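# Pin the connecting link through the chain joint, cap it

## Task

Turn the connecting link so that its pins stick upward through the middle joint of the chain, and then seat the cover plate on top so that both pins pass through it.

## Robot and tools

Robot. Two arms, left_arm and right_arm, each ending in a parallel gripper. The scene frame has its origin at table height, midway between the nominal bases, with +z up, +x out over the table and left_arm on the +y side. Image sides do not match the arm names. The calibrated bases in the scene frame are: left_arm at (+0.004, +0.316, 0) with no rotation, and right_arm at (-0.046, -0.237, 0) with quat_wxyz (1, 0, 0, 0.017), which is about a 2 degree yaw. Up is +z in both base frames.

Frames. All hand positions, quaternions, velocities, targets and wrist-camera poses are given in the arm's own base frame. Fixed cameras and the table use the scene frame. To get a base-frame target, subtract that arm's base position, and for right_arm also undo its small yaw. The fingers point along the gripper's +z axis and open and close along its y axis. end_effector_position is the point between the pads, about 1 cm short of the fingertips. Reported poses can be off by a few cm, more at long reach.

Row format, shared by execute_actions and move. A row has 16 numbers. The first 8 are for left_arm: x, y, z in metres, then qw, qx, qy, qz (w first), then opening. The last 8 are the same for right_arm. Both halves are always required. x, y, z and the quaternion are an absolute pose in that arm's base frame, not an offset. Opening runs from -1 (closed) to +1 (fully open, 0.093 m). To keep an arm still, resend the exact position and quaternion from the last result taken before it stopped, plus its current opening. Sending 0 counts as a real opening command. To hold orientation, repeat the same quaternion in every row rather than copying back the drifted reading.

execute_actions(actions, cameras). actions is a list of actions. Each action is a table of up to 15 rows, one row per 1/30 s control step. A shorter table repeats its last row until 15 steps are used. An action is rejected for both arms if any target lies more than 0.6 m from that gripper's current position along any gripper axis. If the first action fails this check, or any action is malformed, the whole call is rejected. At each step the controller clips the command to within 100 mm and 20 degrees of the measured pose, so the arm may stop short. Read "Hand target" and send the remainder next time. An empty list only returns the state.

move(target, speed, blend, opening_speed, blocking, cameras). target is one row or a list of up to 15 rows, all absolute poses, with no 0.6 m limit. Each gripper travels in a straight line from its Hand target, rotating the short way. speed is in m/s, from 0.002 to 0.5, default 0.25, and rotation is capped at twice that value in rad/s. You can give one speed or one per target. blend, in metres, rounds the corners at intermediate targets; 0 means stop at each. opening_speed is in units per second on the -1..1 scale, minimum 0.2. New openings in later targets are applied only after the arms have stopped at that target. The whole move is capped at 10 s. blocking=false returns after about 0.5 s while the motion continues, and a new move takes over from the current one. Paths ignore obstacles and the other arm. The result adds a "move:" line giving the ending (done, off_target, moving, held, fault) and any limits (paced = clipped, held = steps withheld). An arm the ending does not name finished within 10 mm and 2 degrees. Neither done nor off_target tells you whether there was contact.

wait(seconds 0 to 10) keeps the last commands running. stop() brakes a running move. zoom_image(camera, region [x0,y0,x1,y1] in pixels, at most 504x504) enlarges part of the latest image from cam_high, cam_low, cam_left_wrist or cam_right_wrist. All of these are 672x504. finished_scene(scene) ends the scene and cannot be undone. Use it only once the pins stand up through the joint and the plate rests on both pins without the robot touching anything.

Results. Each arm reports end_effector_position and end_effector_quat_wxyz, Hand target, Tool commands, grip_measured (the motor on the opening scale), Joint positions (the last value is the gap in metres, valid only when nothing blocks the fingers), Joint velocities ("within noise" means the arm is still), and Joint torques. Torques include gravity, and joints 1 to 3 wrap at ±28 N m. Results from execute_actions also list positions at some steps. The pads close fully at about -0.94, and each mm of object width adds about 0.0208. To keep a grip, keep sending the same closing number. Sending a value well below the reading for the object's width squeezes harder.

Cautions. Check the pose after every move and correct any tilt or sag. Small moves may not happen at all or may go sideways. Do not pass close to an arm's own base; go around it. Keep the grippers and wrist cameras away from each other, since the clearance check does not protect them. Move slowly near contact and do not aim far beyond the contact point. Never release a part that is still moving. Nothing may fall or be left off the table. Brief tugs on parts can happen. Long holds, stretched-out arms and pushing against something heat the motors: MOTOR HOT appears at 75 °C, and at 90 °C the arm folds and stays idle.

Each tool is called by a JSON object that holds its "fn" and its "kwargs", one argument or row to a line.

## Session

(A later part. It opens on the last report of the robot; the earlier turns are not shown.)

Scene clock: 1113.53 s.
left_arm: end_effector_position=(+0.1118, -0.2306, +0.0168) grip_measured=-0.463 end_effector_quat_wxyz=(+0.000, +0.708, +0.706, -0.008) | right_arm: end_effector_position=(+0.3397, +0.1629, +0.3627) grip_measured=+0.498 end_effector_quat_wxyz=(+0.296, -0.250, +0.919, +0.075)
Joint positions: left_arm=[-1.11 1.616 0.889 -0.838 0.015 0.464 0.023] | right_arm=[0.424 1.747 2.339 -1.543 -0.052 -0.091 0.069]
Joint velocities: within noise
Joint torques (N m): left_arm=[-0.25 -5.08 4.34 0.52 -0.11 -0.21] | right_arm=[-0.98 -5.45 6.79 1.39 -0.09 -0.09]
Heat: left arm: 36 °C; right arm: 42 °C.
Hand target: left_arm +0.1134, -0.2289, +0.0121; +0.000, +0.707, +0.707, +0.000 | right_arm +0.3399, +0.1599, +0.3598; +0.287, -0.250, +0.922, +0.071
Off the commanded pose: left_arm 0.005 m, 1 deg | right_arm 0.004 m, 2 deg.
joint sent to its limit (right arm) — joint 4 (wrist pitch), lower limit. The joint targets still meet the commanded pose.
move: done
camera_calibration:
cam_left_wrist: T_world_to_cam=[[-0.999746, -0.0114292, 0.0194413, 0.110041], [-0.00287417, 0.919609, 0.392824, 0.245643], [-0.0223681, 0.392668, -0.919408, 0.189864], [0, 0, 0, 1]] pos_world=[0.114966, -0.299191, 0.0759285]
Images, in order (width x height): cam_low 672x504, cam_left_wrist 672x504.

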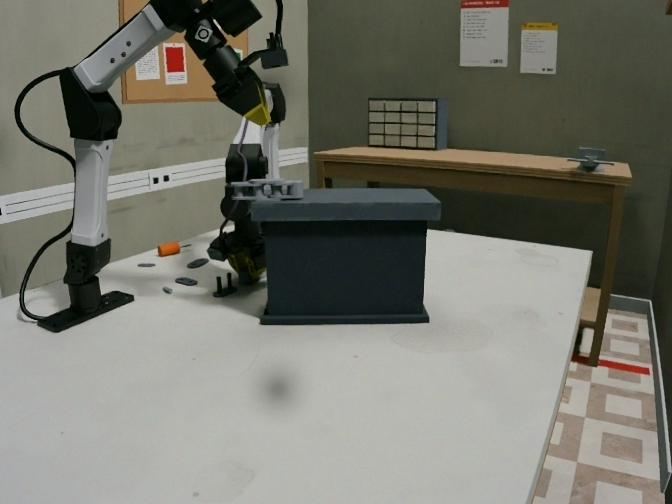

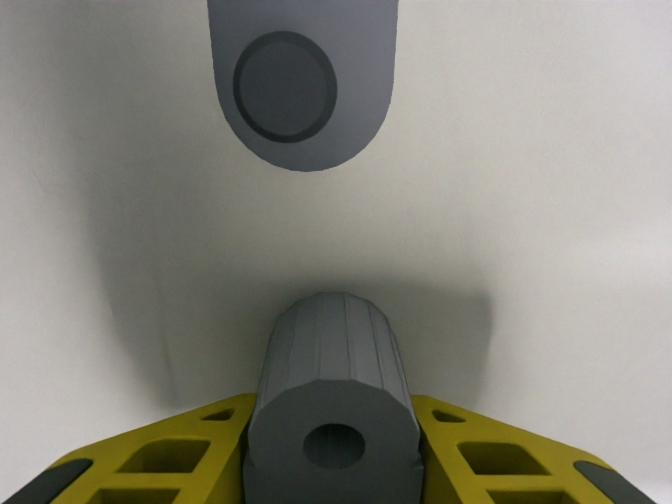

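{"fn": "move", "kwargs": {
  "target": [
    [0.1135,-0.229,0.066,0,0.7071,0.7071,0,-0.65,0.34,0.16,0.36,0.28,-0.25,0.92,0.07,0.5],
    [0.1175,-0.282,0.066,0,0.7071,0.7071,0,-0.65,0.34,0.16,0.36,0.28,-0.25,0.92,0.07,0.5]
  ],
  "speed": [0.05,0.06],
  "cameras": ["cam_low","cam_left_wrist"]
}}

{"fn": "zoom_image", "kwargs": {
  "camera": "cam_low",
  "region": [150, 210, 290, 320]
}}

Scene clock: 1140.00 s.
left_arm: end_effector_position=(+0.1139, -0.2737, +0.0575) grip_measured=-0.463 end_effector_quat_wxyz=(-0.011, +0.708, +0.706, -0.003) | right_arm: end_effector_position=(+0.3397, +0.1629, +0.3627) grip_measured=+0.498 end_effector_quat_wxyz=(+0.296, -0.250, +0.919, +0.075)
Joint positions: left_arm=[-1.168 1.723 1.183 -1.049 0.014 0.405 0.023] | right_arm=[0.424 1.747 2.339 -1.543 -0.052 -0.091 0.069]
Joint velocities: within noise
Joint torques (N m): left_arm=[-0.92 -7.1 8.77 0.14 -0.1 -0.27] | right_arm=[-0.84 -5.52 6.65 1.32 -0.06 -0.03]
Heat: left arm: 36 °C; right arm: 42 °C.
Hand target: left_arm +0.1174, -0.2819, +0.0660; +0.000, +0.707, +0.707, +0.000 | right_arm +0.3399, +0.1599, +0.3598; +0.287, -0.250, +0.922, +0.071
Off the commanded pose: left_arm 0.012 m, 1 deg | right_arm 0.004 m, 2 deg.
joint sent to its limit (right arm) — joint 4 (wrist pitch), lower limit. The joint targets still meet the commanded pose.
move: off_target (left_arm)
camera_calibration:
cam_left_wrist: T_world_to_cam=[[-0.999493, -0.0127608, 0.0291811, 0.109968], [0.000480452, 0.910081, 0.41443, 0.265037], [-0.0318457, 0.414233, -0.909613, 0.250695], [0, 0, 0, 1]] pos_world=[0.117769, -0.343648, 0.114988]
Images, in order (width x height): cam_low 672x504, cam_left_wrist 672x504.

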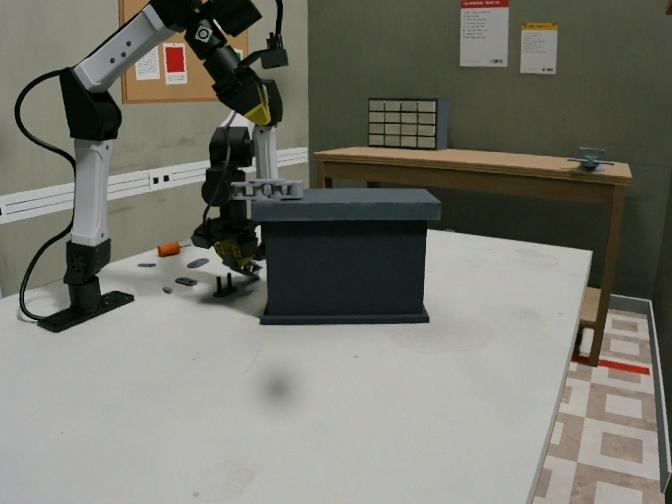

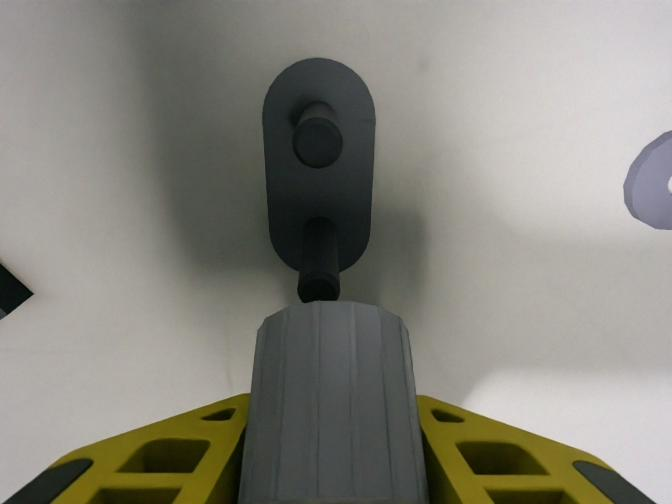

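Scaled by 3.600 from the camera's 672x504 image, which has a finer 960x720 frame.

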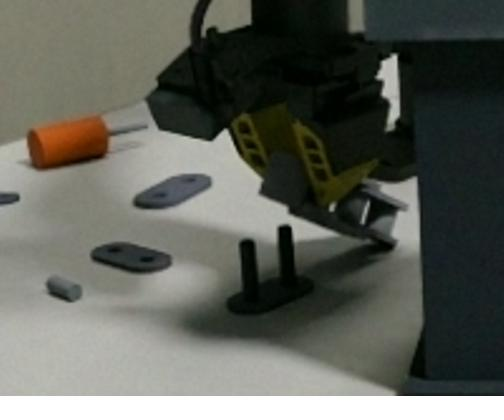

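{"fn": "move", "kwargs": {
  "target": [
    [0.1135,-0.229,0.055,0,0.7071,0.7071,0,-0.65,0.34,0.16,0.36,0.28,-0.25,0.92,0.07,0.5],
    [0.1135,-0.229,0.014,0,0.7071,0.7071,0,-0.65,0.34,0.16,0.36,0.28,-0.25,0.92,0.07,0.5],
    [0.1135,-0.229,0.016,0,0.7071,0.7071,0,0.0,0.34,0.16,0.36,0.28,-0.25,0.92,0.07,0.5]
  ],
  "speed": [0.06,0.05,0.05],
  "opening_speed": 1.5,
  "cameras": ["cam_low","cam_left_wrist"]
}}

{"fn": "zoom_image", "kwargs": {
  "camera": "cam_low",
  "region": [150, 210, 290, 320]
}}

Scene clock: 1153.60 s.
left_arm: end_effector_position=(+0.1097, -0.2318, +0.0211) grip_measured=-0.002 end_effector_quat_wxyz=(+0.001, +0.707, +0.707, -0.007) | right_arm: end_effector_position=(+0.3397, +0.1629, +0.3627) grip_measured=+0.498 end_effector_quat_wxyz=(+0.296, -0.250, +0.919, +0.075)
Joint positions: left_arm=[-1.12 1.608 0.899 -0.856 0.013 0.45 0.045] | right_arm=[0.424 1.747 2.339 -1.543 -0.052 -0.091 0.069]
Joint velocities: within noise
Joint torques (N m): left_arm=[0.79 -5.09 4.27 0.51 -0.1 -0.08] | right_arm=[-0.84 -5.39 6.75 1.37 -0.01 -0.09]
Heat: left arm: 37 °C; right arm: 42 °C.
Hand target: left_arm +0.1134, -0.2289, +0.0162; +0.000, +0.707, +0.707, +0.000 | right_arm +0.3399, +0.1599, +0.3598; +0.287, -0.250, +0.922, +0.071
Off the commanded pose: left_arm 0.007 m, 1 deg | right_arm 0.004 m, 2 deg.
joint sent to its limit (right arm) — joint 4 (wrist pitch), lower limit. The joint targets still meet the commanded pose.
move: done
camera_calibration:
cam_left_wrist: T_world_to_cam=[[-0.999732, -0.0144966, 0.0180511, 0.107177], [-0.00623164, 0.919415, 0.393239, 0.24534], [-0.022297, 0.393022, -0.919259, 0.19427], [0, 0, 0, 1]] pos_world=[0.113009, -0.300368, 0.0801726]
Images, in order (width x height): cam_low 672x504, cam_left_wrist 672x504.

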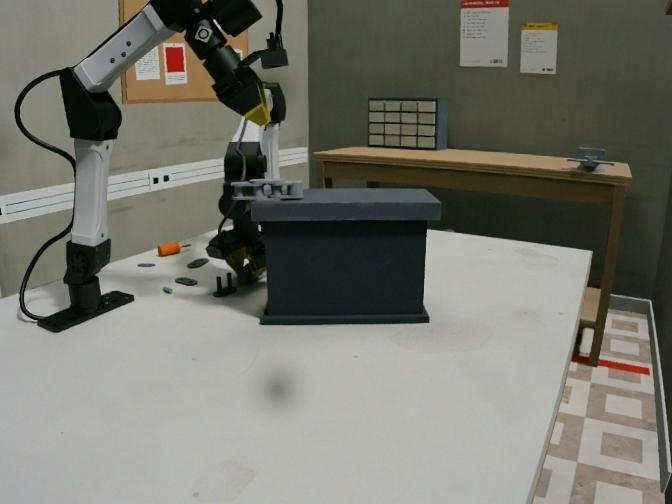

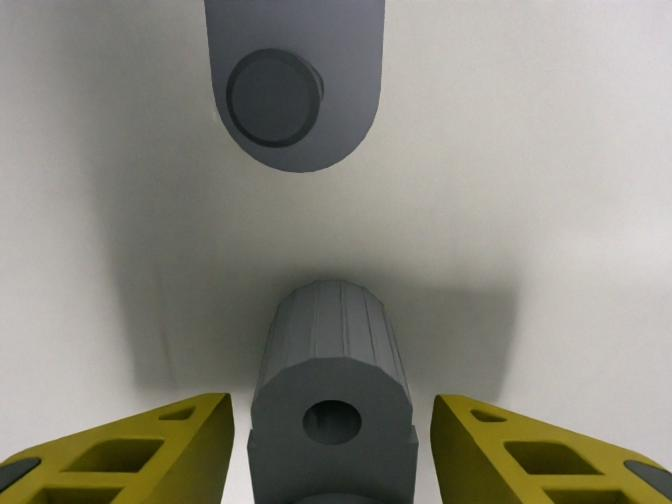

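Scaled by 3.600 from the camera's 672x504 image, which has a finer 960x720 frame.

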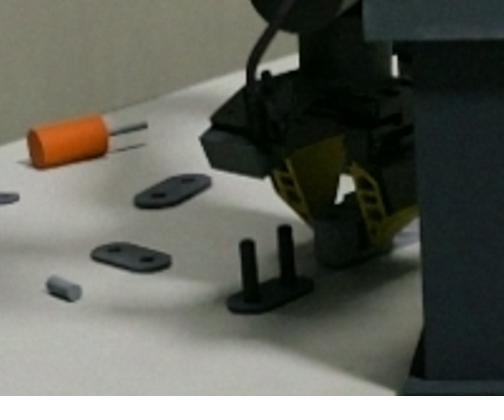

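{"fn": "move", "kwargs": {
  "target": [
    [0.1145,-0.212,0.016,0,0.7071,0.7071,0,-0.05,0.34,0.16,0.36,0.28,-0.25,0.92,0.07,0.5],
    [0.1145,-0.212,0.012,0,0.7071,0.7071,0,-1,0.34,0.16,0.36,0.28,-0.25,0.92,0.07,0.5]
  ],
  "speed": [0.05,0.05],
  "opening_speed": 1.0,
  "cameras": ["cam_low","cam_left_wrist"]
}}

Scene clock: 1163.70 s.
left_arm: end_effector_position=(+0.1118, -0.2111, +0.0085) grip_measured=-0.463 end_effector_quat_wxyz=(-0.014, +0.706, +0.708, +0.003) | right_arm: end_effector_position=(+0.3397, +0.1629, +0.3627) grip_measured=+0.498 end_effector_quat_wxyz=(+0.296, -0.250, +0.919, +0.075)
Joint positions: left_arm=[-1.082 1.601 0.835 -0.835 0.002 0.486 0.023] | right_arm=[0.424 1.747 2.339 -1.543 -0.052 -0.091 0.069]
Joint velocities: within noise
Joint torques (N m): left_arm=[0.53 -8.68 4 0.44 0.01 -0.07] | right_arm=[-1.05 -5.39 6.91 1.41 -0.04 -0.04]
Heat: left arm: 36 °C; right arm: 42 °C.
Hand target: left_arm +0.1145, -0.2120, +0.0120; +0.000, +0.707, +0.707, +0.000 | right_arm +0.3399, +0.1599, +0.3598; +0.287, -0.250, +0.922, +0.071
Off the commanded pose: left_arm 0.004 m, 2 deg | right_arm 0.004 m, 2 deg.
joint sent to its limit (right arm) — joint 4 (wrist pitch), lower limit. The joint targets still meet the commanded pose.
move: done
camera_calibration:
cam_left_wrist: T_world_to_cam=[[-0.999552, -0.0178038, 0.0240642, 0.109045], [-0.00583831, 0.904412, 0.426621, 0.227826], [-0.0293594, 0.426289, -0.90411, 0.182375], [0, 0, 0, 1]] pos_world=[0.115681, -0.281852, 0.0650678]
Images, in order (width x height): cam_low 672x504, cam_left_wrist 672x504.

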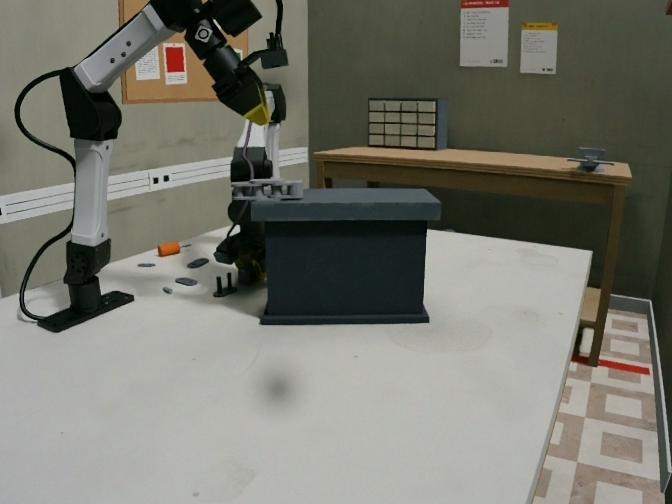

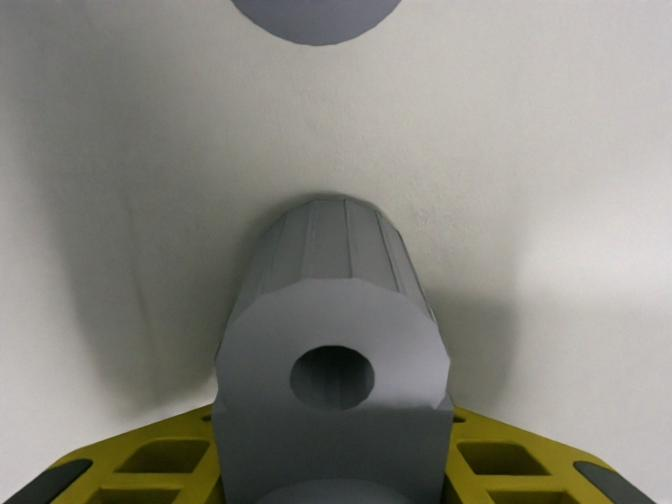

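{"fn": "move", "kwargs": {
  "target": [
    [0.1145,-0.212,0.058,0,0.7071,0.7071,0,-1,0.34,0.16,0.36,0.28,-0.25,0.92,0.07,0.5]
  ],
  "speed": [0.05],
  "cameras": ["cam_low","cam_left_wrist"]
}}

{"fn": "zoom_image", "kwargs": {
  "camera": "cam_low",
  "region": [150, 210, 290, 320]
}}

Scene clock: 1171.63 s.
left_arm: end_effector_position=(+0.1071, -0.2022, +0.0390) grip_measured=-0.463 end_effector_quat_wxyz=(-0.030, +0.706, +0.708, +0.008) | right_arm: end_effector_position=(+0.3397, +0.1629, +0.3627) grip_measured=+0.498 end_effector_quat_wxyz=(+0.296, -0.250, +0.919, +0.075)
Joint positions: left_arm=[-1.082 1.537 0.904 -1.001 0.002 0.486 0.023] | right_arm=[0.424 1.747 2.339 -1.543 -0.052 -0.091 0.069]
Joint velocities: within noise
Joint torques (N m): left_arm=[0.5 -9.85 8.51 0 0.01 -0.07] | right_arm=[-1.06 -5.52 6.9 1.39 -0.06 -0.05]
Heat: left arm: 36 °C; right arm: 42 °C.
Hand target: left_arm +0.1142, -0.2115, +0.0574; +0.000, +0.707, +0.707, +0.000 | right_arm +0.3399, +0.1599, +0.3598; +0.287, -0.250, +0.922, +0.071
Off the commanded pose: left_arm 0.023 m, 4 deg | right_arm 0.004 m, 2 deg.
joint sent to its limit (right arm) — joint 4 (wrist pitch), lower limit. The joint targets still meet the commanded pose.
move: off_target (left_arm)
camera_calibration:
cam_left_wrist: T_world_to_cam=[[-0.999059, -0.0183618, 0.0392855, 0.102987], [0.00144102, 0.891373, 0.453268, 0.202316], [-0.0433408, 0.452898, -0.890508, 0.212302], [0, 0, 0, 1]] pos_world=[0.1118, -0.274599, 0.0933078]
Images, in order (width x height): cam_low 672x504, cam_left_wrist 672x504.

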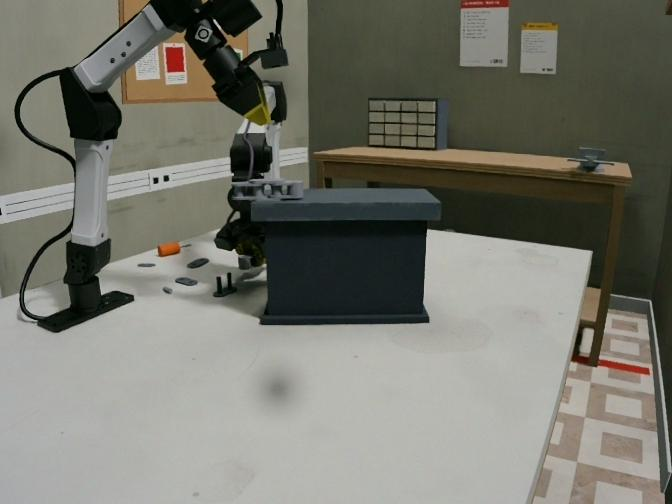

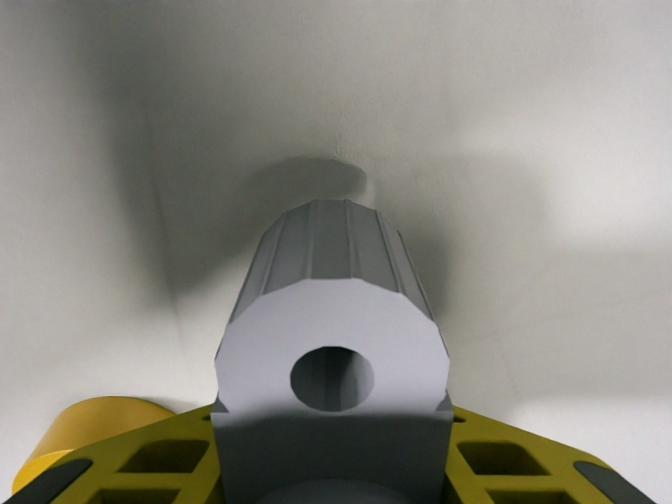

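Scaled by 3.600 from the camera's 672x504 image, which has a finer 960x720 frame.

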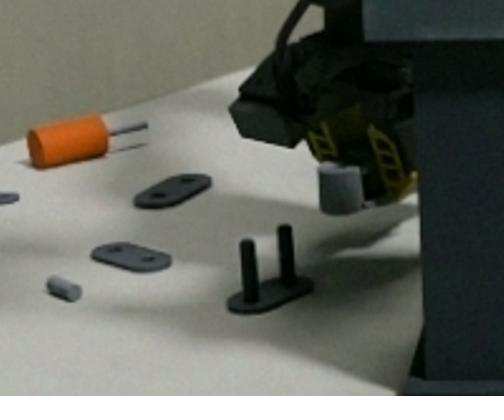

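{"fn": "move", "kwargs": {
  "target": [
    [0.116,-0.215,0.072,-0.014,0.7065,0.7075,0.003,-1,0.34,0.16,0.36,0.28,-0.25,0.92,0.07,0.5],
    [0.118,-0.262,0.066,-0.014,0.7065,0.7075,0.003,-1,0.34,0.16,0.36,0.28,-0.25,0.92,0.07,0.5]
  ],
  "speed": [0.05,0.05],
  "cameras": ["cam_low","cam_left_wrist"]
}}

{"fn": "zoom_image", "kwargs": {
  "camera": "cam_low",
  "region": [150, 210, 290, 320]
}}

Scene clock: 1186.83 s.
left_arm: end_effector_position=(+0.1155, -0.2505, +0.0572) grip_measured=-0.463 end_effector_quat_wxyz=(-0.027, +0.707, +0.706, +0.009) | right_arm: end_effector_position=(+0.3397, +0.1629, +0.3627) grip_measured=+0.498 end_effector_quat_wxyz=(+0.296, -0.250, +0.919, +0.075)
Joint positions: left_arm=[-1.138 1.683 1.134 -1.079 0.002 0.434 0.023] | right_arm=[0.424 1.747 2.339 -1.543 -0.052 -0.091 0.069]
Joint velocities: within noise
Joint torques (N m): left_arm=[-0.91 -6.76 8.8 0.14 0.06 -0.28] | right_arm=[-0.9 -5.48 7.01 1.38 -0.07 -0.11]
Heat: left arm: 38 °C; right arm: 42 °C.
Hand target: left_arm +0.1178, -0.2618, +0.0661; -0.014, +0.707, +0.707, +0.003 | right_arm +0.3399, +0.1599, +0.3598; +0.287, -0.250, +0.922, +0.071
Off the commanded pose: left_arm 0.015 m, 2 deg | right_arm 0.004 m, 2 deg.
joint sent to its limit (right arm) — joint 4 (wrist pitch), lower limit. The joint targets still meet the commanded pose.
move: off_target (left_arm)
camera_calibration:
cam_left_wrist: T_world_to_cam=[[-0.999317, -0.0143226, 0.0340695, 0.11111], [0.00254334, 0.893015, 0.450019, 0.237576], [-0.03687, 0.449798, -0.892369, 0.24933], [0, 0, 0, 1]] pos_world=[0.119623, -0.322716, 0.111795]
Images, in order (width x height): cam_low 672x504, cam_left_wrist 672x504.

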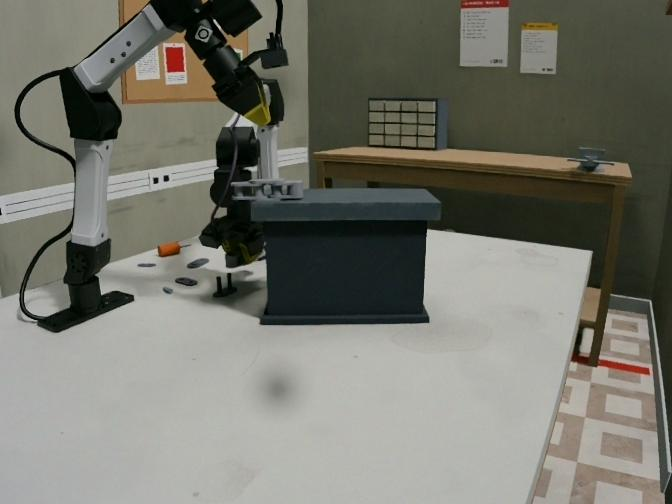

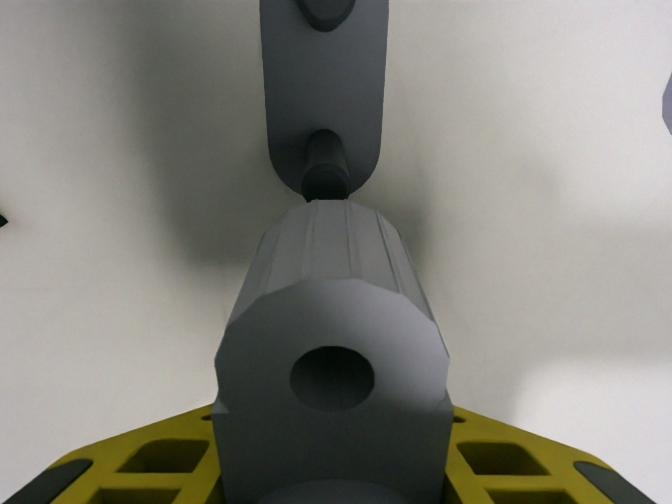

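Scaled by 3.600 from the camera's 672x504 image, which has a finer 960x720 frame.

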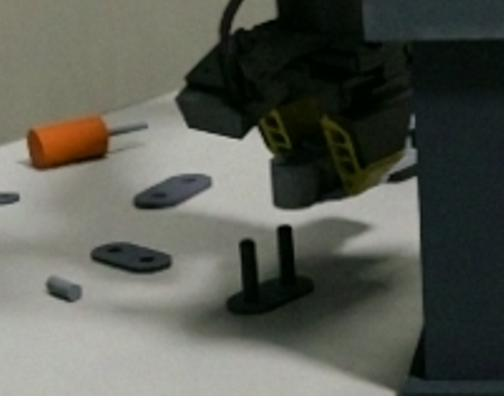

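{"fn": "move", "kwargs": {
  "target": [
    [0.1185,-0.272,0.066,0,0.7071,0.7071,0.0,-1,0.34,0.16,0.36,0.28,-0.25,0.92,0.07,0.5]
  ],
  "speed": [0.03],
  "cameras": ["cam_low","cam_left_wrist"]
}}

{"fn": "zoom_image", "kwargs": {
  "camera": "cam_low",
  "region": [150, 210, 290, 320]
}}

Scene clock: 1200.80 s.
left_arm: end_effector_position=(+0.1143, -0.2574, +0.0573) grip_measured=-0.463 end_effector_quat_wxyz=(-0.021, +0.708, +0.706, +0.007) | right_arm: end_effector_position=(+0.3397, +0.1629, +0.3627) grip_measured=+0.498 end_effector_quat_wxyz=(+0.296, -0.250, +0.919, +0.075)
Joint positions: left_arm=[-1.152 1.691 1.144 -1.067 0.002 0.421 0.023] | right_arm=[0.424 1.747 2.339 -1.543 -0.052 -0.091 0.069]
Joint velocities: within noise
Joint torques (N m): left_arm=[-1.02 -6.83 8.83 0.31 0.01 -0.29] | right_arm=[-0.99 -5.33 6.93 1.37 0.02 -0.07]
Heat: left arm: 39 °C; right arm: 42 °C.
Hand target: left_arm +0.1182, -0.2716, +0.0662; +0.000, +0.707, +0.707, +0.000 | right_arm +0.3399, +0.1599, +0.3598; +0.287, -0.250, +0.922, +0.071
Off the commanded pose: left_arm 0.018 m, 2 deg | right_arm 0.004 m, 2 deg.
joint sent to its limit (right arm) — joint 4 (wrist pitch), lower limit. The joint targets still meet the commanded pose.
move: off_target (left_arm)
camera_calibration:
cam_left_wrist: T_world_to_cam=[[-0.999522, -0.0135363, 0.0277958, 0.110402], [0.000033059, 0.898589, 0.438792, 0.246048], [-0.0309166, 0.438583, -0.898159, 0.24926], [0, 0, 0, 1]] pos_world=[0.118048, -0.328923, 0.112843]
Images, in order (width x height): cam_low 672x504, cam_left_wrist 672x504.

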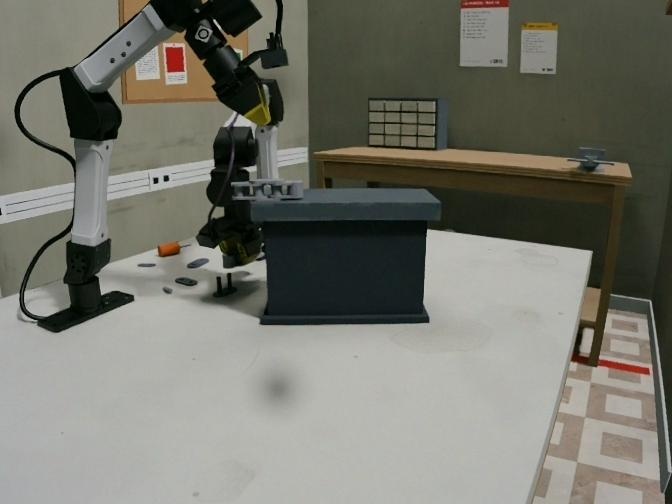

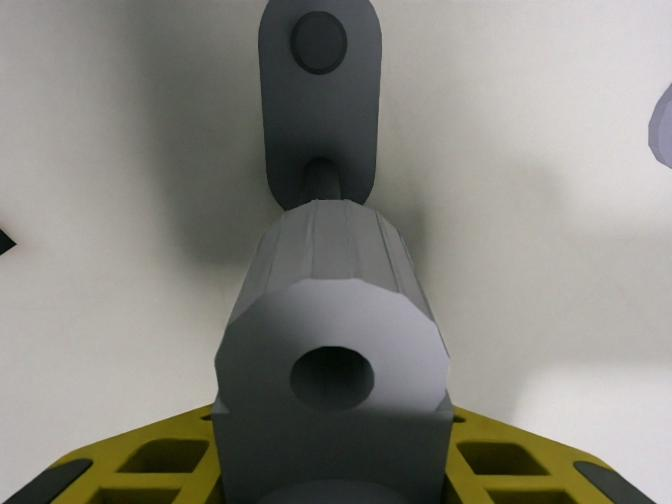

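Scaled by 3.600 from the camera's 672x504 image, which has a finer 960x720 frame.

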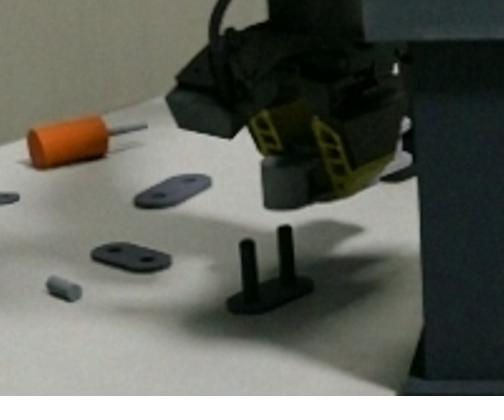

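{"fn": "move", "kwargs": {
  "target": [
    [0.1205,-0.279,0.064,0.010,0.7071,0.7071,-0.003,-1,0.34,0.16,0.36,0.28,-0.25,0.92,0.07,0.5]
  ],
  "speed": [0.03],
  "cameras": ["cam_left_wrist"]
}}

Scene clock: 1210.20 s.
left_arm: end_effector_position=(+0.1156, -0.2631, +0.0544) grip_measured=-0.463 end_effector_quat_wxyz=(-0.013, +0.707, +0.707, +0.004) | right_arm: end_effector_position=(+0.3397, +0.1629, +0.3627) grip_measured=+0.498 end_effector_quat_wxyz=(+0.296, -0.250, +0.919, +0.075)
Joint positions: left_arm=[-1.156 1.701 1.144 -1.041 0.002 0.416 0.023] | right_arm=[0.424 1.747 2.339 -1.543 -0.052 -0.091 0.069]
Joint velocities: within noise
Joint torques (N m): left_arm=[-1.02 -6.97 9.09 0.36 -0.01 -0.27] | right_arm=[-0.84 -5.65 6.82 1.39 -0.07 -0.03]
Heat: left arm: 39 °C; right arm: 42 °C.
Hand target: left_arm +0.1202, -0.2786, +0.0644; +0.010, +0.707, +0.707, -0.003 | right_arm +0.3399, +0.1599, +0.3598; +0.287, -0.250, +0.922, +0.071
Off the commanded pose: left_arm 0.019 m, 3 deg | right_arm 0.004 m, 2 deg.
joint sent to its limit (right arm) — joint 4 (wrist pitch), lower limit. The joint targets still meet the commanded pose.
move: off_target (left_arm)
camera_calibration:
cam_left_wrist: T_world_to_cam=[[-0.999675, -0.0139379, 0.0213641, 0.111987], [-0.00352003, 0.904887, 0.425637, 0.255167], [-0.0252646, 0.425423, -0.904642, 0.245465], [0, 0, 0, 1]] pos_world=[0.119051, -0.333763, 0.111057]
Images, in order (width x height): cam_left_wrist 672x504.

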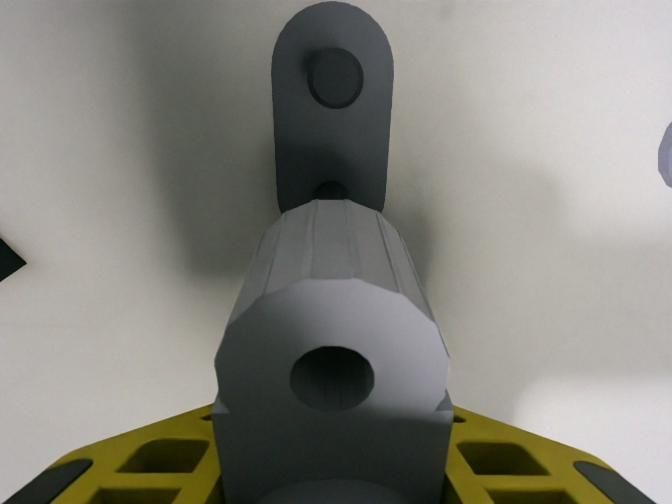

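{"fn": "move", "kwargs": {
  "target": [
    [0.1205,-0.2785,0.052,0.010,0.7071,0.7071,-0.003,-1,0.34,0.16,0.36,0.28,-0.25,0.92,0.07,0.5]
  ],
  "speed": [0.02],
  "cameras": ["cam_left_wrist","cam_low"]
}}

{"fn": "zoom_image", "kwargs": {
  "camera": "cam_low",
  "region": [150, 210, 290, 320]
}}

Scene clock: 1222.43 s.
left_arm: end_effector_position=(+0.1196, -0.2723, +0.0503) grip_measured=-0.463 end_effector_quat_wxyz=(+0.001, +0.707, +0.707, -0.001) | right_arm: end_effector_position=(+0.3397, +0.1629, +0.3627) grip_measured=+0.498 end_effector_quat_wxyz=(+0.296, -0.250, +0.919, +0.075)
Joint positions: left_arm=[-1.156 1.716 1.144 -0.996 0.002 0.416 0.023] | right_arm=[0.424 1.747 2.339 -1.543 -0.052 -0.091 0.069]
Joint velocities: within noise
Joint torques (N m): left_arm=[-0.96 -7.16 6.28 0.46 -0.01 -0.27] | right_arm=[-1.01 -5.42 6.8 1.41 -0.07 -0.07]
Heat: left arm: 39 °C; right arm: 42 °C.
Hand target: left_arm +0.1204, -0.2785, +0.0521; +0.010, +0.707, +0.707, -0.003 | right_arm +0.3399, +0.1599, +0.3598; +0.287, -0.250, +0.922, +0.071
Off the commanded pose: left_arm 0.007 m, 1 deg | right_arm 0.004 m, 2 deg.
joint sent to its limit (right arm) — joint 4 (wrist pitch), lower limit. The joint targets still meet the commanded pose.
move: done
camera_calibration:
cam_left_wrist: T_world_to_cam=[[-0.999859, -0.0138892, 0.0094417, 0.116624], [-0.00895162, 0.916415, 0.40013, 0.270291], [-0.01421, 0.399989, -0.91641, 0.238124], [0, 0, 0, 1]] pos_world=[0.122411, -0.341326, 0.108966]
Images, in order (width x height): cam_low 672x504, cam_left_wrist 672x504.

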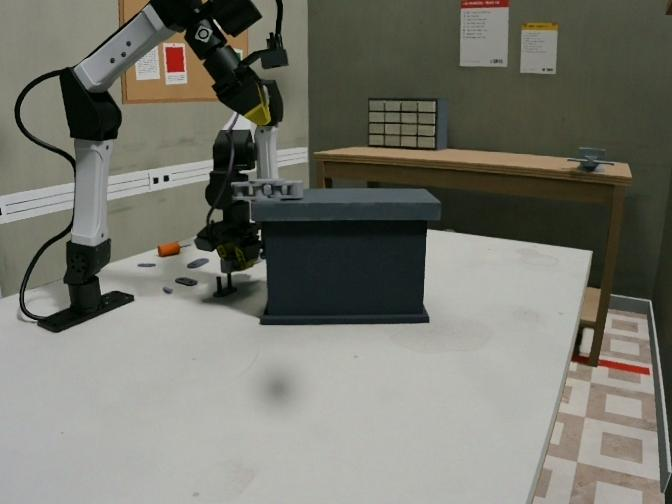

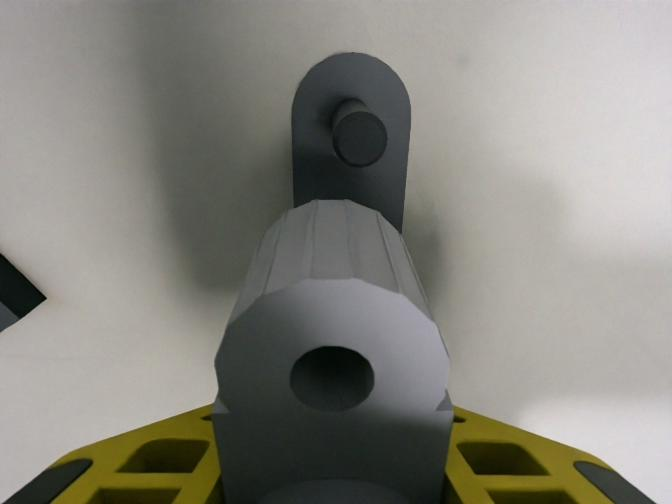

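Scaled by 3.600 from the camera's 672x504 image, which has a finer 960x720 frame.

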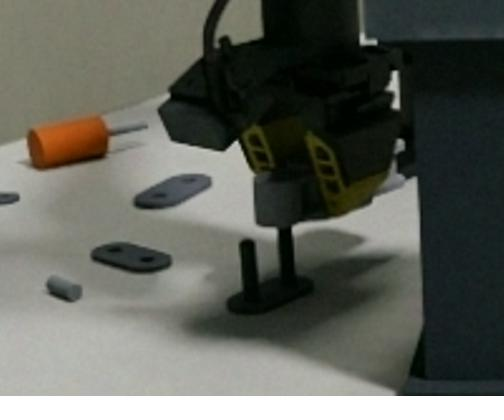

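{"fn": "move", "kwargs": {
  "target": [
    [0.1185,-0.268,0.09,0.0,0.7071,0.7071,0.0,-1,0.34,0.16,0.36,0.28,-0.25,0.92,0.07,0.5],
    [0.1165,-0.2625,0.058,-0.008,0.7071,0.7071,0.0,-1,0.34,0.16,0.36,0.28,-0.25,0.92,0.07,0.5]
  ],
  "speed": [0.05,0.03],
  "cameras": ["cam_left_wrist"]
}}

Scene clock: 1237.30 s.
left_arm: end_effector_position=(+0.1145, -0.2605, +0.0502) grip_measured=-0.463 end_effector_quat_wxyz=(-0.023, +0.707, +0.707, +0.008) | right_arm: end_effector_position=(+0.3397, +0.1629, +0.3627) grip_measured=+0.498 end_effector_quat_wxyz=(+0.296, -0.250, +0.919, +0.075)
Joint positions: left_arm=[-1.156 1.716 1.142 -1.047 0.002 0.416 0.023] | right_arm=[0.424 1.747 2.339 -1.543 -0.052 -0.091 0.069]
Joint velocities: within noise
Joint torques (N m): left_arm=[0.39 -10.55 5.11 0.32 0.07 -0.11] | right_arm=[-1.05 -5.55 6.8 1.38 -0.05 -0.01]
Heat: left arm: 39 °C; right arm: 42 °C.
Hand target: left_arm +0.1164, -0.2624, +0.0579; -0.008, +0.707, +0.707, +0.000 | right_arm +0.3399, +0.1599, +0.3598; +0.287, -0.250, +0.922, +0.071
Off the commanded pose: left_arm 0.008 m, 2 deg | right_arm 0.004 m, 2 deg.
joint sent to its limit (right arm) — joint 4 (wrist pitch), lower limit. The joint targets still meet the commanded pose.
move: done
camera_calibration:
cam_left_wrist: T_world_to_cam=[[-0.999445, -0.0148285, 0.0298314, 0.110303], [-0.0000572943, 0.896236, 0.443578, 0.251104], [-0.0333136, 0.44333, -0.895739, 0.245648], [0, 0, 0, 1]] pos_world=[0.11844, -0.332316, 0.105362]
Images, in order (width x height): cam_left_wrist 672x504.

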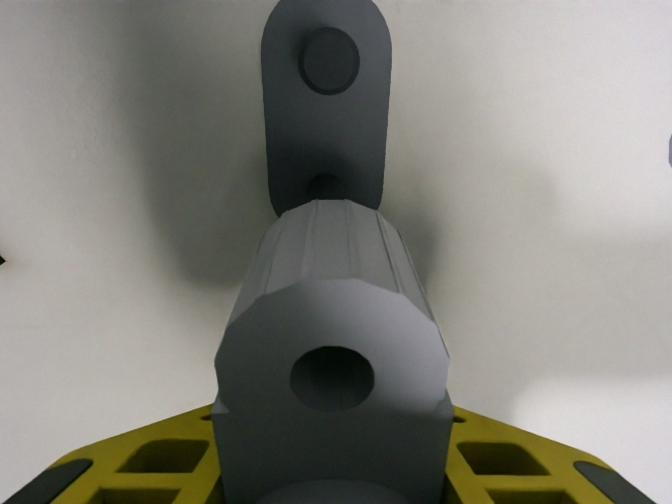

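{"fn": "move", "kwargs": {
  "target": [
    [0.1180,-0.266,0.050,0.006,0.7071,0.7071,-0.002,-1,0.34,0.16,0.36,0.28,-0.25,0.92,0.07,0.5]
  ],
  "speed": [0.03],
  "cameras": ["cam_left_wrist"]
}}

Scene clock: 1244.53 s.
left_arm: end_effector_position=(+0.1154, -0.2627, +0.0419) grip_measured=-0.463 end_effector_quat_wxyz=(-0.013, +0.707, +0.707, +0.004) | right_arm: end_effector_position=(+0.3397, +0.1629, +0.3627) grip_measured=+0.498 end_effector_quat_wxyz=(+0.296, -0.250, +0.919, +0.075)
Joint positions: left_arm=[-1.156 1.716 1.108 -0.991 0.002 0.416 0.023] | right_arm=[0.424 1.747 2.339 -1.543 -0.052 -0.091 0.069]
Joint velocities: within noise
Joint torques (N m): left_arm=[0.02 -10.63 5.08 0.4 0 -0.15] | right_arm=[-0.94 -5.42 6.89 1.37 -0.03 -0.11]
Heat: left arm: 40 °C; right arm: 42 °C.
Hand target: left_arm +0.1179, -0.2660, +0.0500; +0.006, +0.707, +0.707, -0.002 | right_arm +0.3399, +0.1599, +0.3598; +0.287, -0.250, +0.922, +0.071
Off the commanded pose: left_arm 0.009 m, 2 deg | right_arm 0.004 m, 2 deg.
joint sent to its limit (right arm) — joint 4 (wrist pitch), lower limit. The joint targets still meet the commanded pose.
move: done
camera_calibration:
cam_left_wrist: T_world_to_cam=[[-0.999669, -0.0143192, 0.0213548, 0.111972], [-0.00386903, 0.904884, 0.425641, 0.260137], [-0.0254185, 0.425418, -0.90464, 0.233996], [0, 0, 0, 1]] pos_world=[0.11889, -0.333337, 0.0985663]
Images, in order (width x height): cam_left_wrist 672x504.

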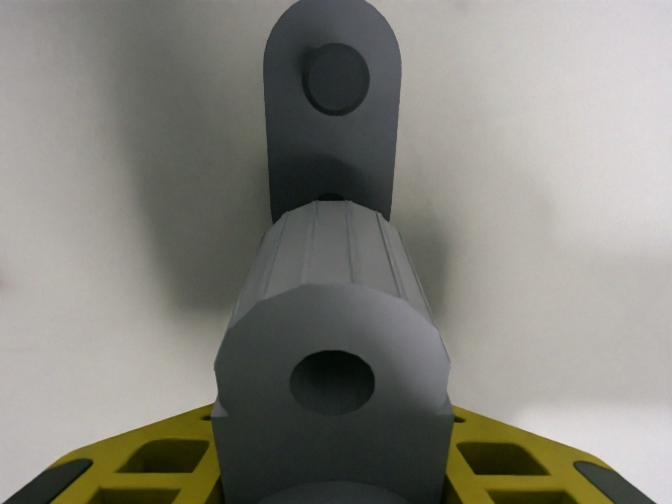

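{"fn": "wait", "kwargs": {
  "seconds": 0.1,
  "cameras": ["cam_low","cam_left_wrist"]
}}

{"fn": "zoom_image", "kwargs": {
  "camera": "cam_low",
  "region": [180, 240, 270, 310]
}}

{"fn": "zoom_image", "kwargs": {
  "camera": "cam_left_wrist",
  "region": [200, 180, 470, 450]
}}

Scene clock: 1251.57 s.
left_arm: end_effector_position=(+0.1154, -0.2627, +0.0419) grip_measured=-0.463 end_effector_quat_wxyz=(-0.013, +0.707, +0.707, +0.004) | right_arm: end_effector_position=(+0.3397, +0.1629, +0.3627) grip_measured=+0.498 end_effector_quat_wxyz=(+0.296, -0.250, +0.919, +0.075)
Joint positions: left_arm=[-1.156 1.716 1.108 -0.991 0.002 0.416 0.023] | right_arm=[0.424 1.747 2.339 -1.543 -0.052 -0.091 0.069]
Joint velocities: within noise
Joint torques (N m): left_arm=[0.01 -10.62 5.07 0.41 0 -0.15] | right_arm=[-0.83 -5.65 7.21 1.37 -0.01 -0.1]
Heat: left arm: 42 °C; right arm: 42 °C.
Hand target: left_arm +0.1179, -0.2660, +0.0500; +0.006, +0.707, +0.707, -0.002 | right_arm +0.3399, +0.1599, +0.3598; +0.287, -0.250, +0.922, +0.071
Tool commands: left_gripper/opening=-1.0 right_gripper/opening=+0.5
Off the commanded pose: left_arm 0.009 m, 2 deg | right_arm 0.004 m, 2 deg.
wait: 0.10 s; at rest from the start
camera_calibration:
cam_left_wrist: T_world_to_cam=[[-0.999669, -0.0143192, 0.0213548, 0.111972], [-0.00386903, 0.904884, 0.425641, 0.260137], [-0.0254185, 0.425418, -0.90464, 0.233996], [0, 0, 0, 1]] pos_world=[0.11889, -0.333337, 0.0985663]
Images, in order (width x height): cam_low 672x504, cam_left_wrist 672x504.

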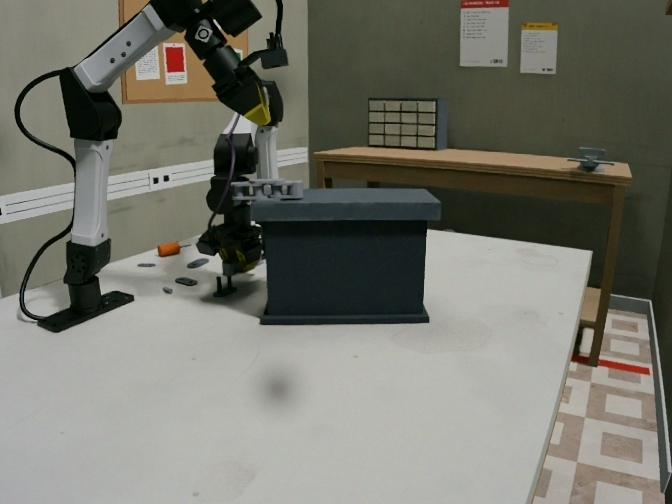

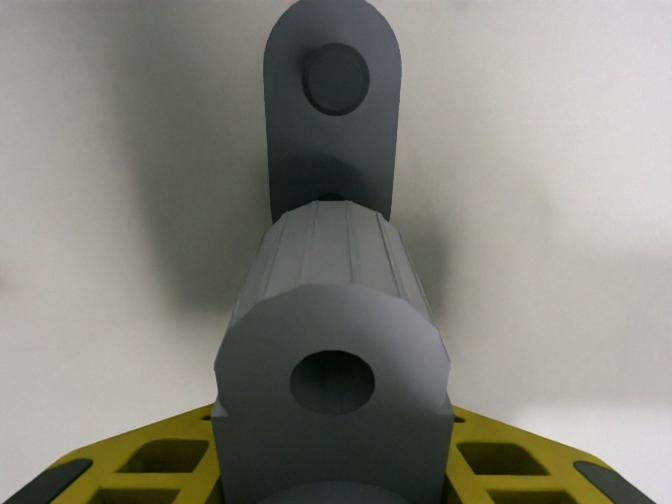

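Scaled by 5.600 from the camera's 672x504 image, which has a finer 960x720 frame.

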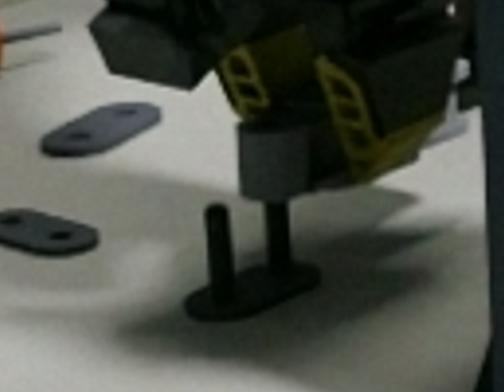

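Scaled by 1.867 from the camera's 672x504 image, which has a finer 960x720 frame.

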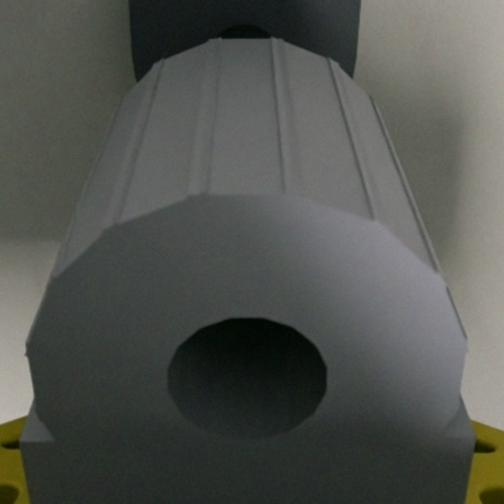

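{"fn": "move", "kwargs": {
  "target": [
    [0.1180,-0.266,0.044,0.006,0.7071,0.7071,-0.002,-1,0.34,0.16,0.36,0.28,-0.25,0.92,0.07,0.5]
  ],
  "speed": [0.02],
  "cameras": ["cam_left_wrist","cam_low"]
}}

{"fn": "zoom_image", "kwargs": {
  "camera": "cam_low",
  "region": [180, 240, 270, 310]
}}

Scene clock: 1259.97 s.
left_arm: end_effector_position=(+0.1155, -0.2629, +0.0380) grip_measured=-0.463 end_effector_quat_wxyz=(-0.010, +0.707, +0.707, +0.003) | right_arm: end_effector_position=(+0.3397, +0.1629, +0.3627) grip_measured=+0.498 end_effector_quat_wxyz=(+0.296, -0.250, +0.919, +0.075)
Joint positions: left_arm=[-1.156 1.716 1.092 -0.967 0.002 0.416 0.023] | right_arm=[0.424 1.747 2.339 -1.543 -0.052 -0.091 0.069]
Joint velocities: within noise
Joint torques (N m): left_arm=[0.02 -9.8 5.11 0.42 0 -0.15] | right_arm=[-0.92 -5.41 6.83 1.38 -0.06 -0.07]
Heat: left arm: 43 °C; right arm: 42 °C.
Hand target: left_arm +0.1179, -0.2660, +0.0440; +0.006, +0.707, +0.707, -0.002 | right_arm +0.3399, +0.1599, +0.3598; +0.287, -0.250, +0.922, +0.071
Off the commanded pose: left_arm 0.007 m, 2 deg | right_arm 0.004 m, 2 deg.
joint sent to its limit (right arm) — joint 4 (wrist pitch), lower limit. The joint targets still meet the commanded pose.
move: done
camera_calibration:
cam_left_wrist: T_world_to_cam=[[-0.999728, -0.014187, 0.0185268, 0.112298], [-0.00510454, 0.907687, 0.419617, 0.263102], [-0.0227697, 0.419409, -0.907512, 0.228796], [0, 0, 0, 1]] pos_world=[0.11882, -0.33318, 0.0951521]
Images, in order (width x height): cam_low 672x504, cam_left_wrist 672x504.

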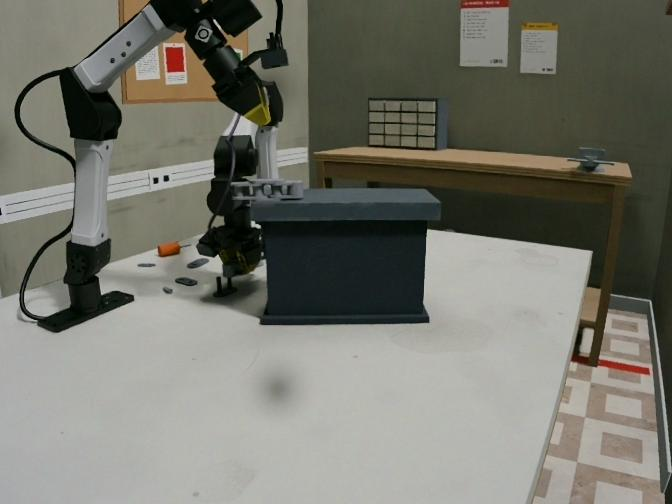

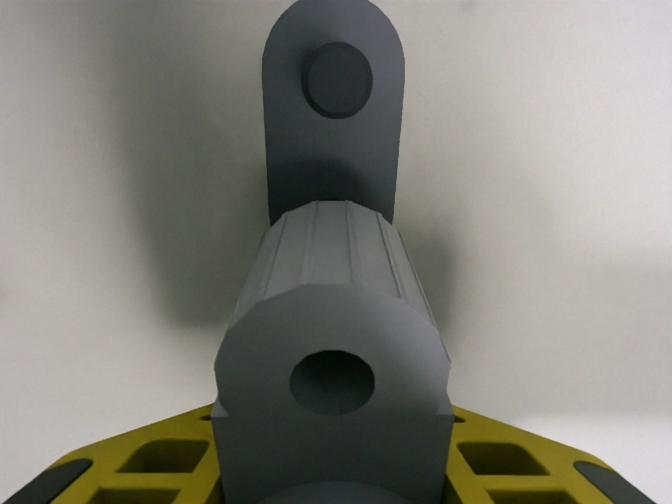

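Scaled by 5.600 from the camera's 672x504 image, which has a finer 960x720 frame.

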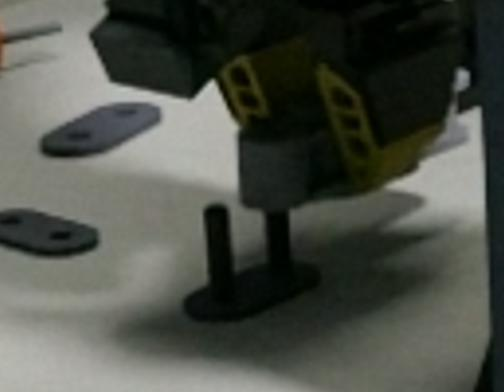

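{"fn": "move", "kwargs": {
  "target": [
    [0.1180,-0.266,0.034,0.004,0.7071,0.7071,-0.002,-1,0.34,0.16,0.36,0.28,-0.25,0.92,0.07,0.5]
  ],
  "speed": [0.02],
  "cameras": ["cam_left_wrist","cam_low"]
}}

{"fn": "zoom_image", "kwargs": {
  "camera": "cam_low",
  "region": [180, 240, 270, 310]
}}

Scene clock: 1266.70 s.
left_arm: end_effector_position=(+0.1156, -0.2630, +0.0328) grip_measured=-0.463 end_effector_quat_wxyz=(-0.005, +0.707, +0.707, +0.001) | right_arm: end_effector_position=(+0.3397, +0.1629, +0.3627) grip_measured=+0.498 end_effector_quat_wxyz=(+0.296, -0.250, +0.919, +0.075)
Joint positions: left_arm=[-1.156 1.716 1.07 -0.935 0.002 0.416 0.023] | right_arm=[0.424 1.747 2.339 -1.543 -0.052 -0.091 0.069]
Joint velocities: within noise
Joint torques (N m): left_arm=[0.12 -7.97 5.11 0.46 0.01 -0.15] | right_arm=[-1.16 -5.7 6.91 1.36 -0.08 -0.06]
Heat: left arm: 43 °C; right arm: 42 °C.
Hand target: left_arm +0.1180, -0.2660, +0.0341; +0.004, +0.707, +0.707, -0.002 | right_arm +0.3399, +0.1599, +0.3598; +0.287, -0.250, +0.922, +0.071
Off the commanded pose: left_arm 0.004 m, 1 deg | right_arm 0.004 m, 2 deg.
joint sent to its limit (right arm) — joint 4 (wrist pitch), lower limit. The joint targets still meet the commanded pose.
move: done
camera_calibration:
cam_left_wrist: T_world_to_cam=[[-0.999792, -0.0140415, 0.0148043, 0.112614], [-0.00670332, 0.911314, 0.411658, 0.266823], [-0.0192717, 0.411473, -0.911218, 0.221688], [0, 0, 0, 1]] pos_world=[0.118652, -0.332797, 0.0904995]
Images, in order (width x height): cam_low 672x504, cam_left_wrist 672x504.

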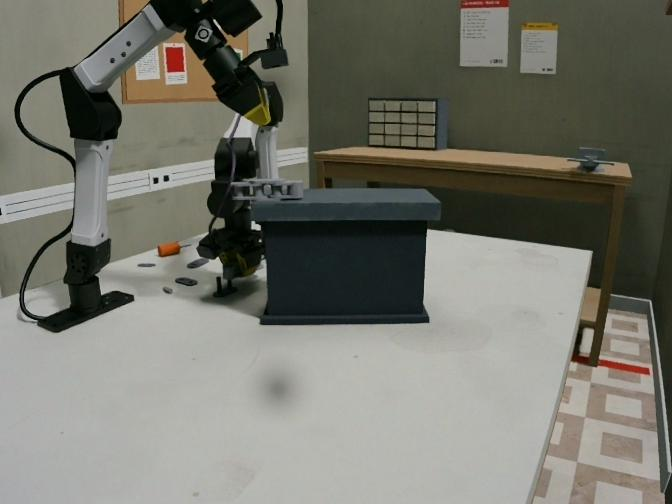

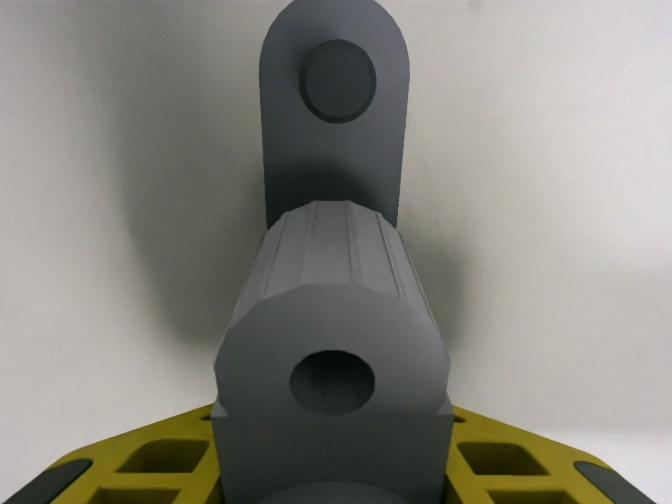

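Scaled by 5.600 from the camera's 672x504 image, which has a finer 960x720 frame.

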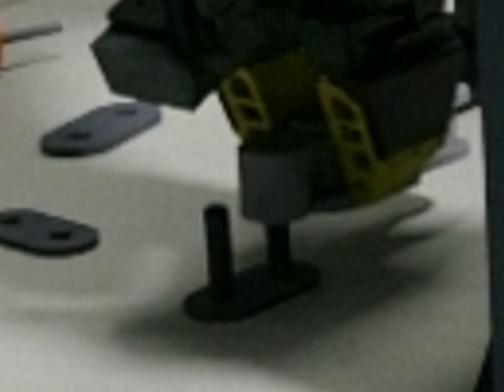

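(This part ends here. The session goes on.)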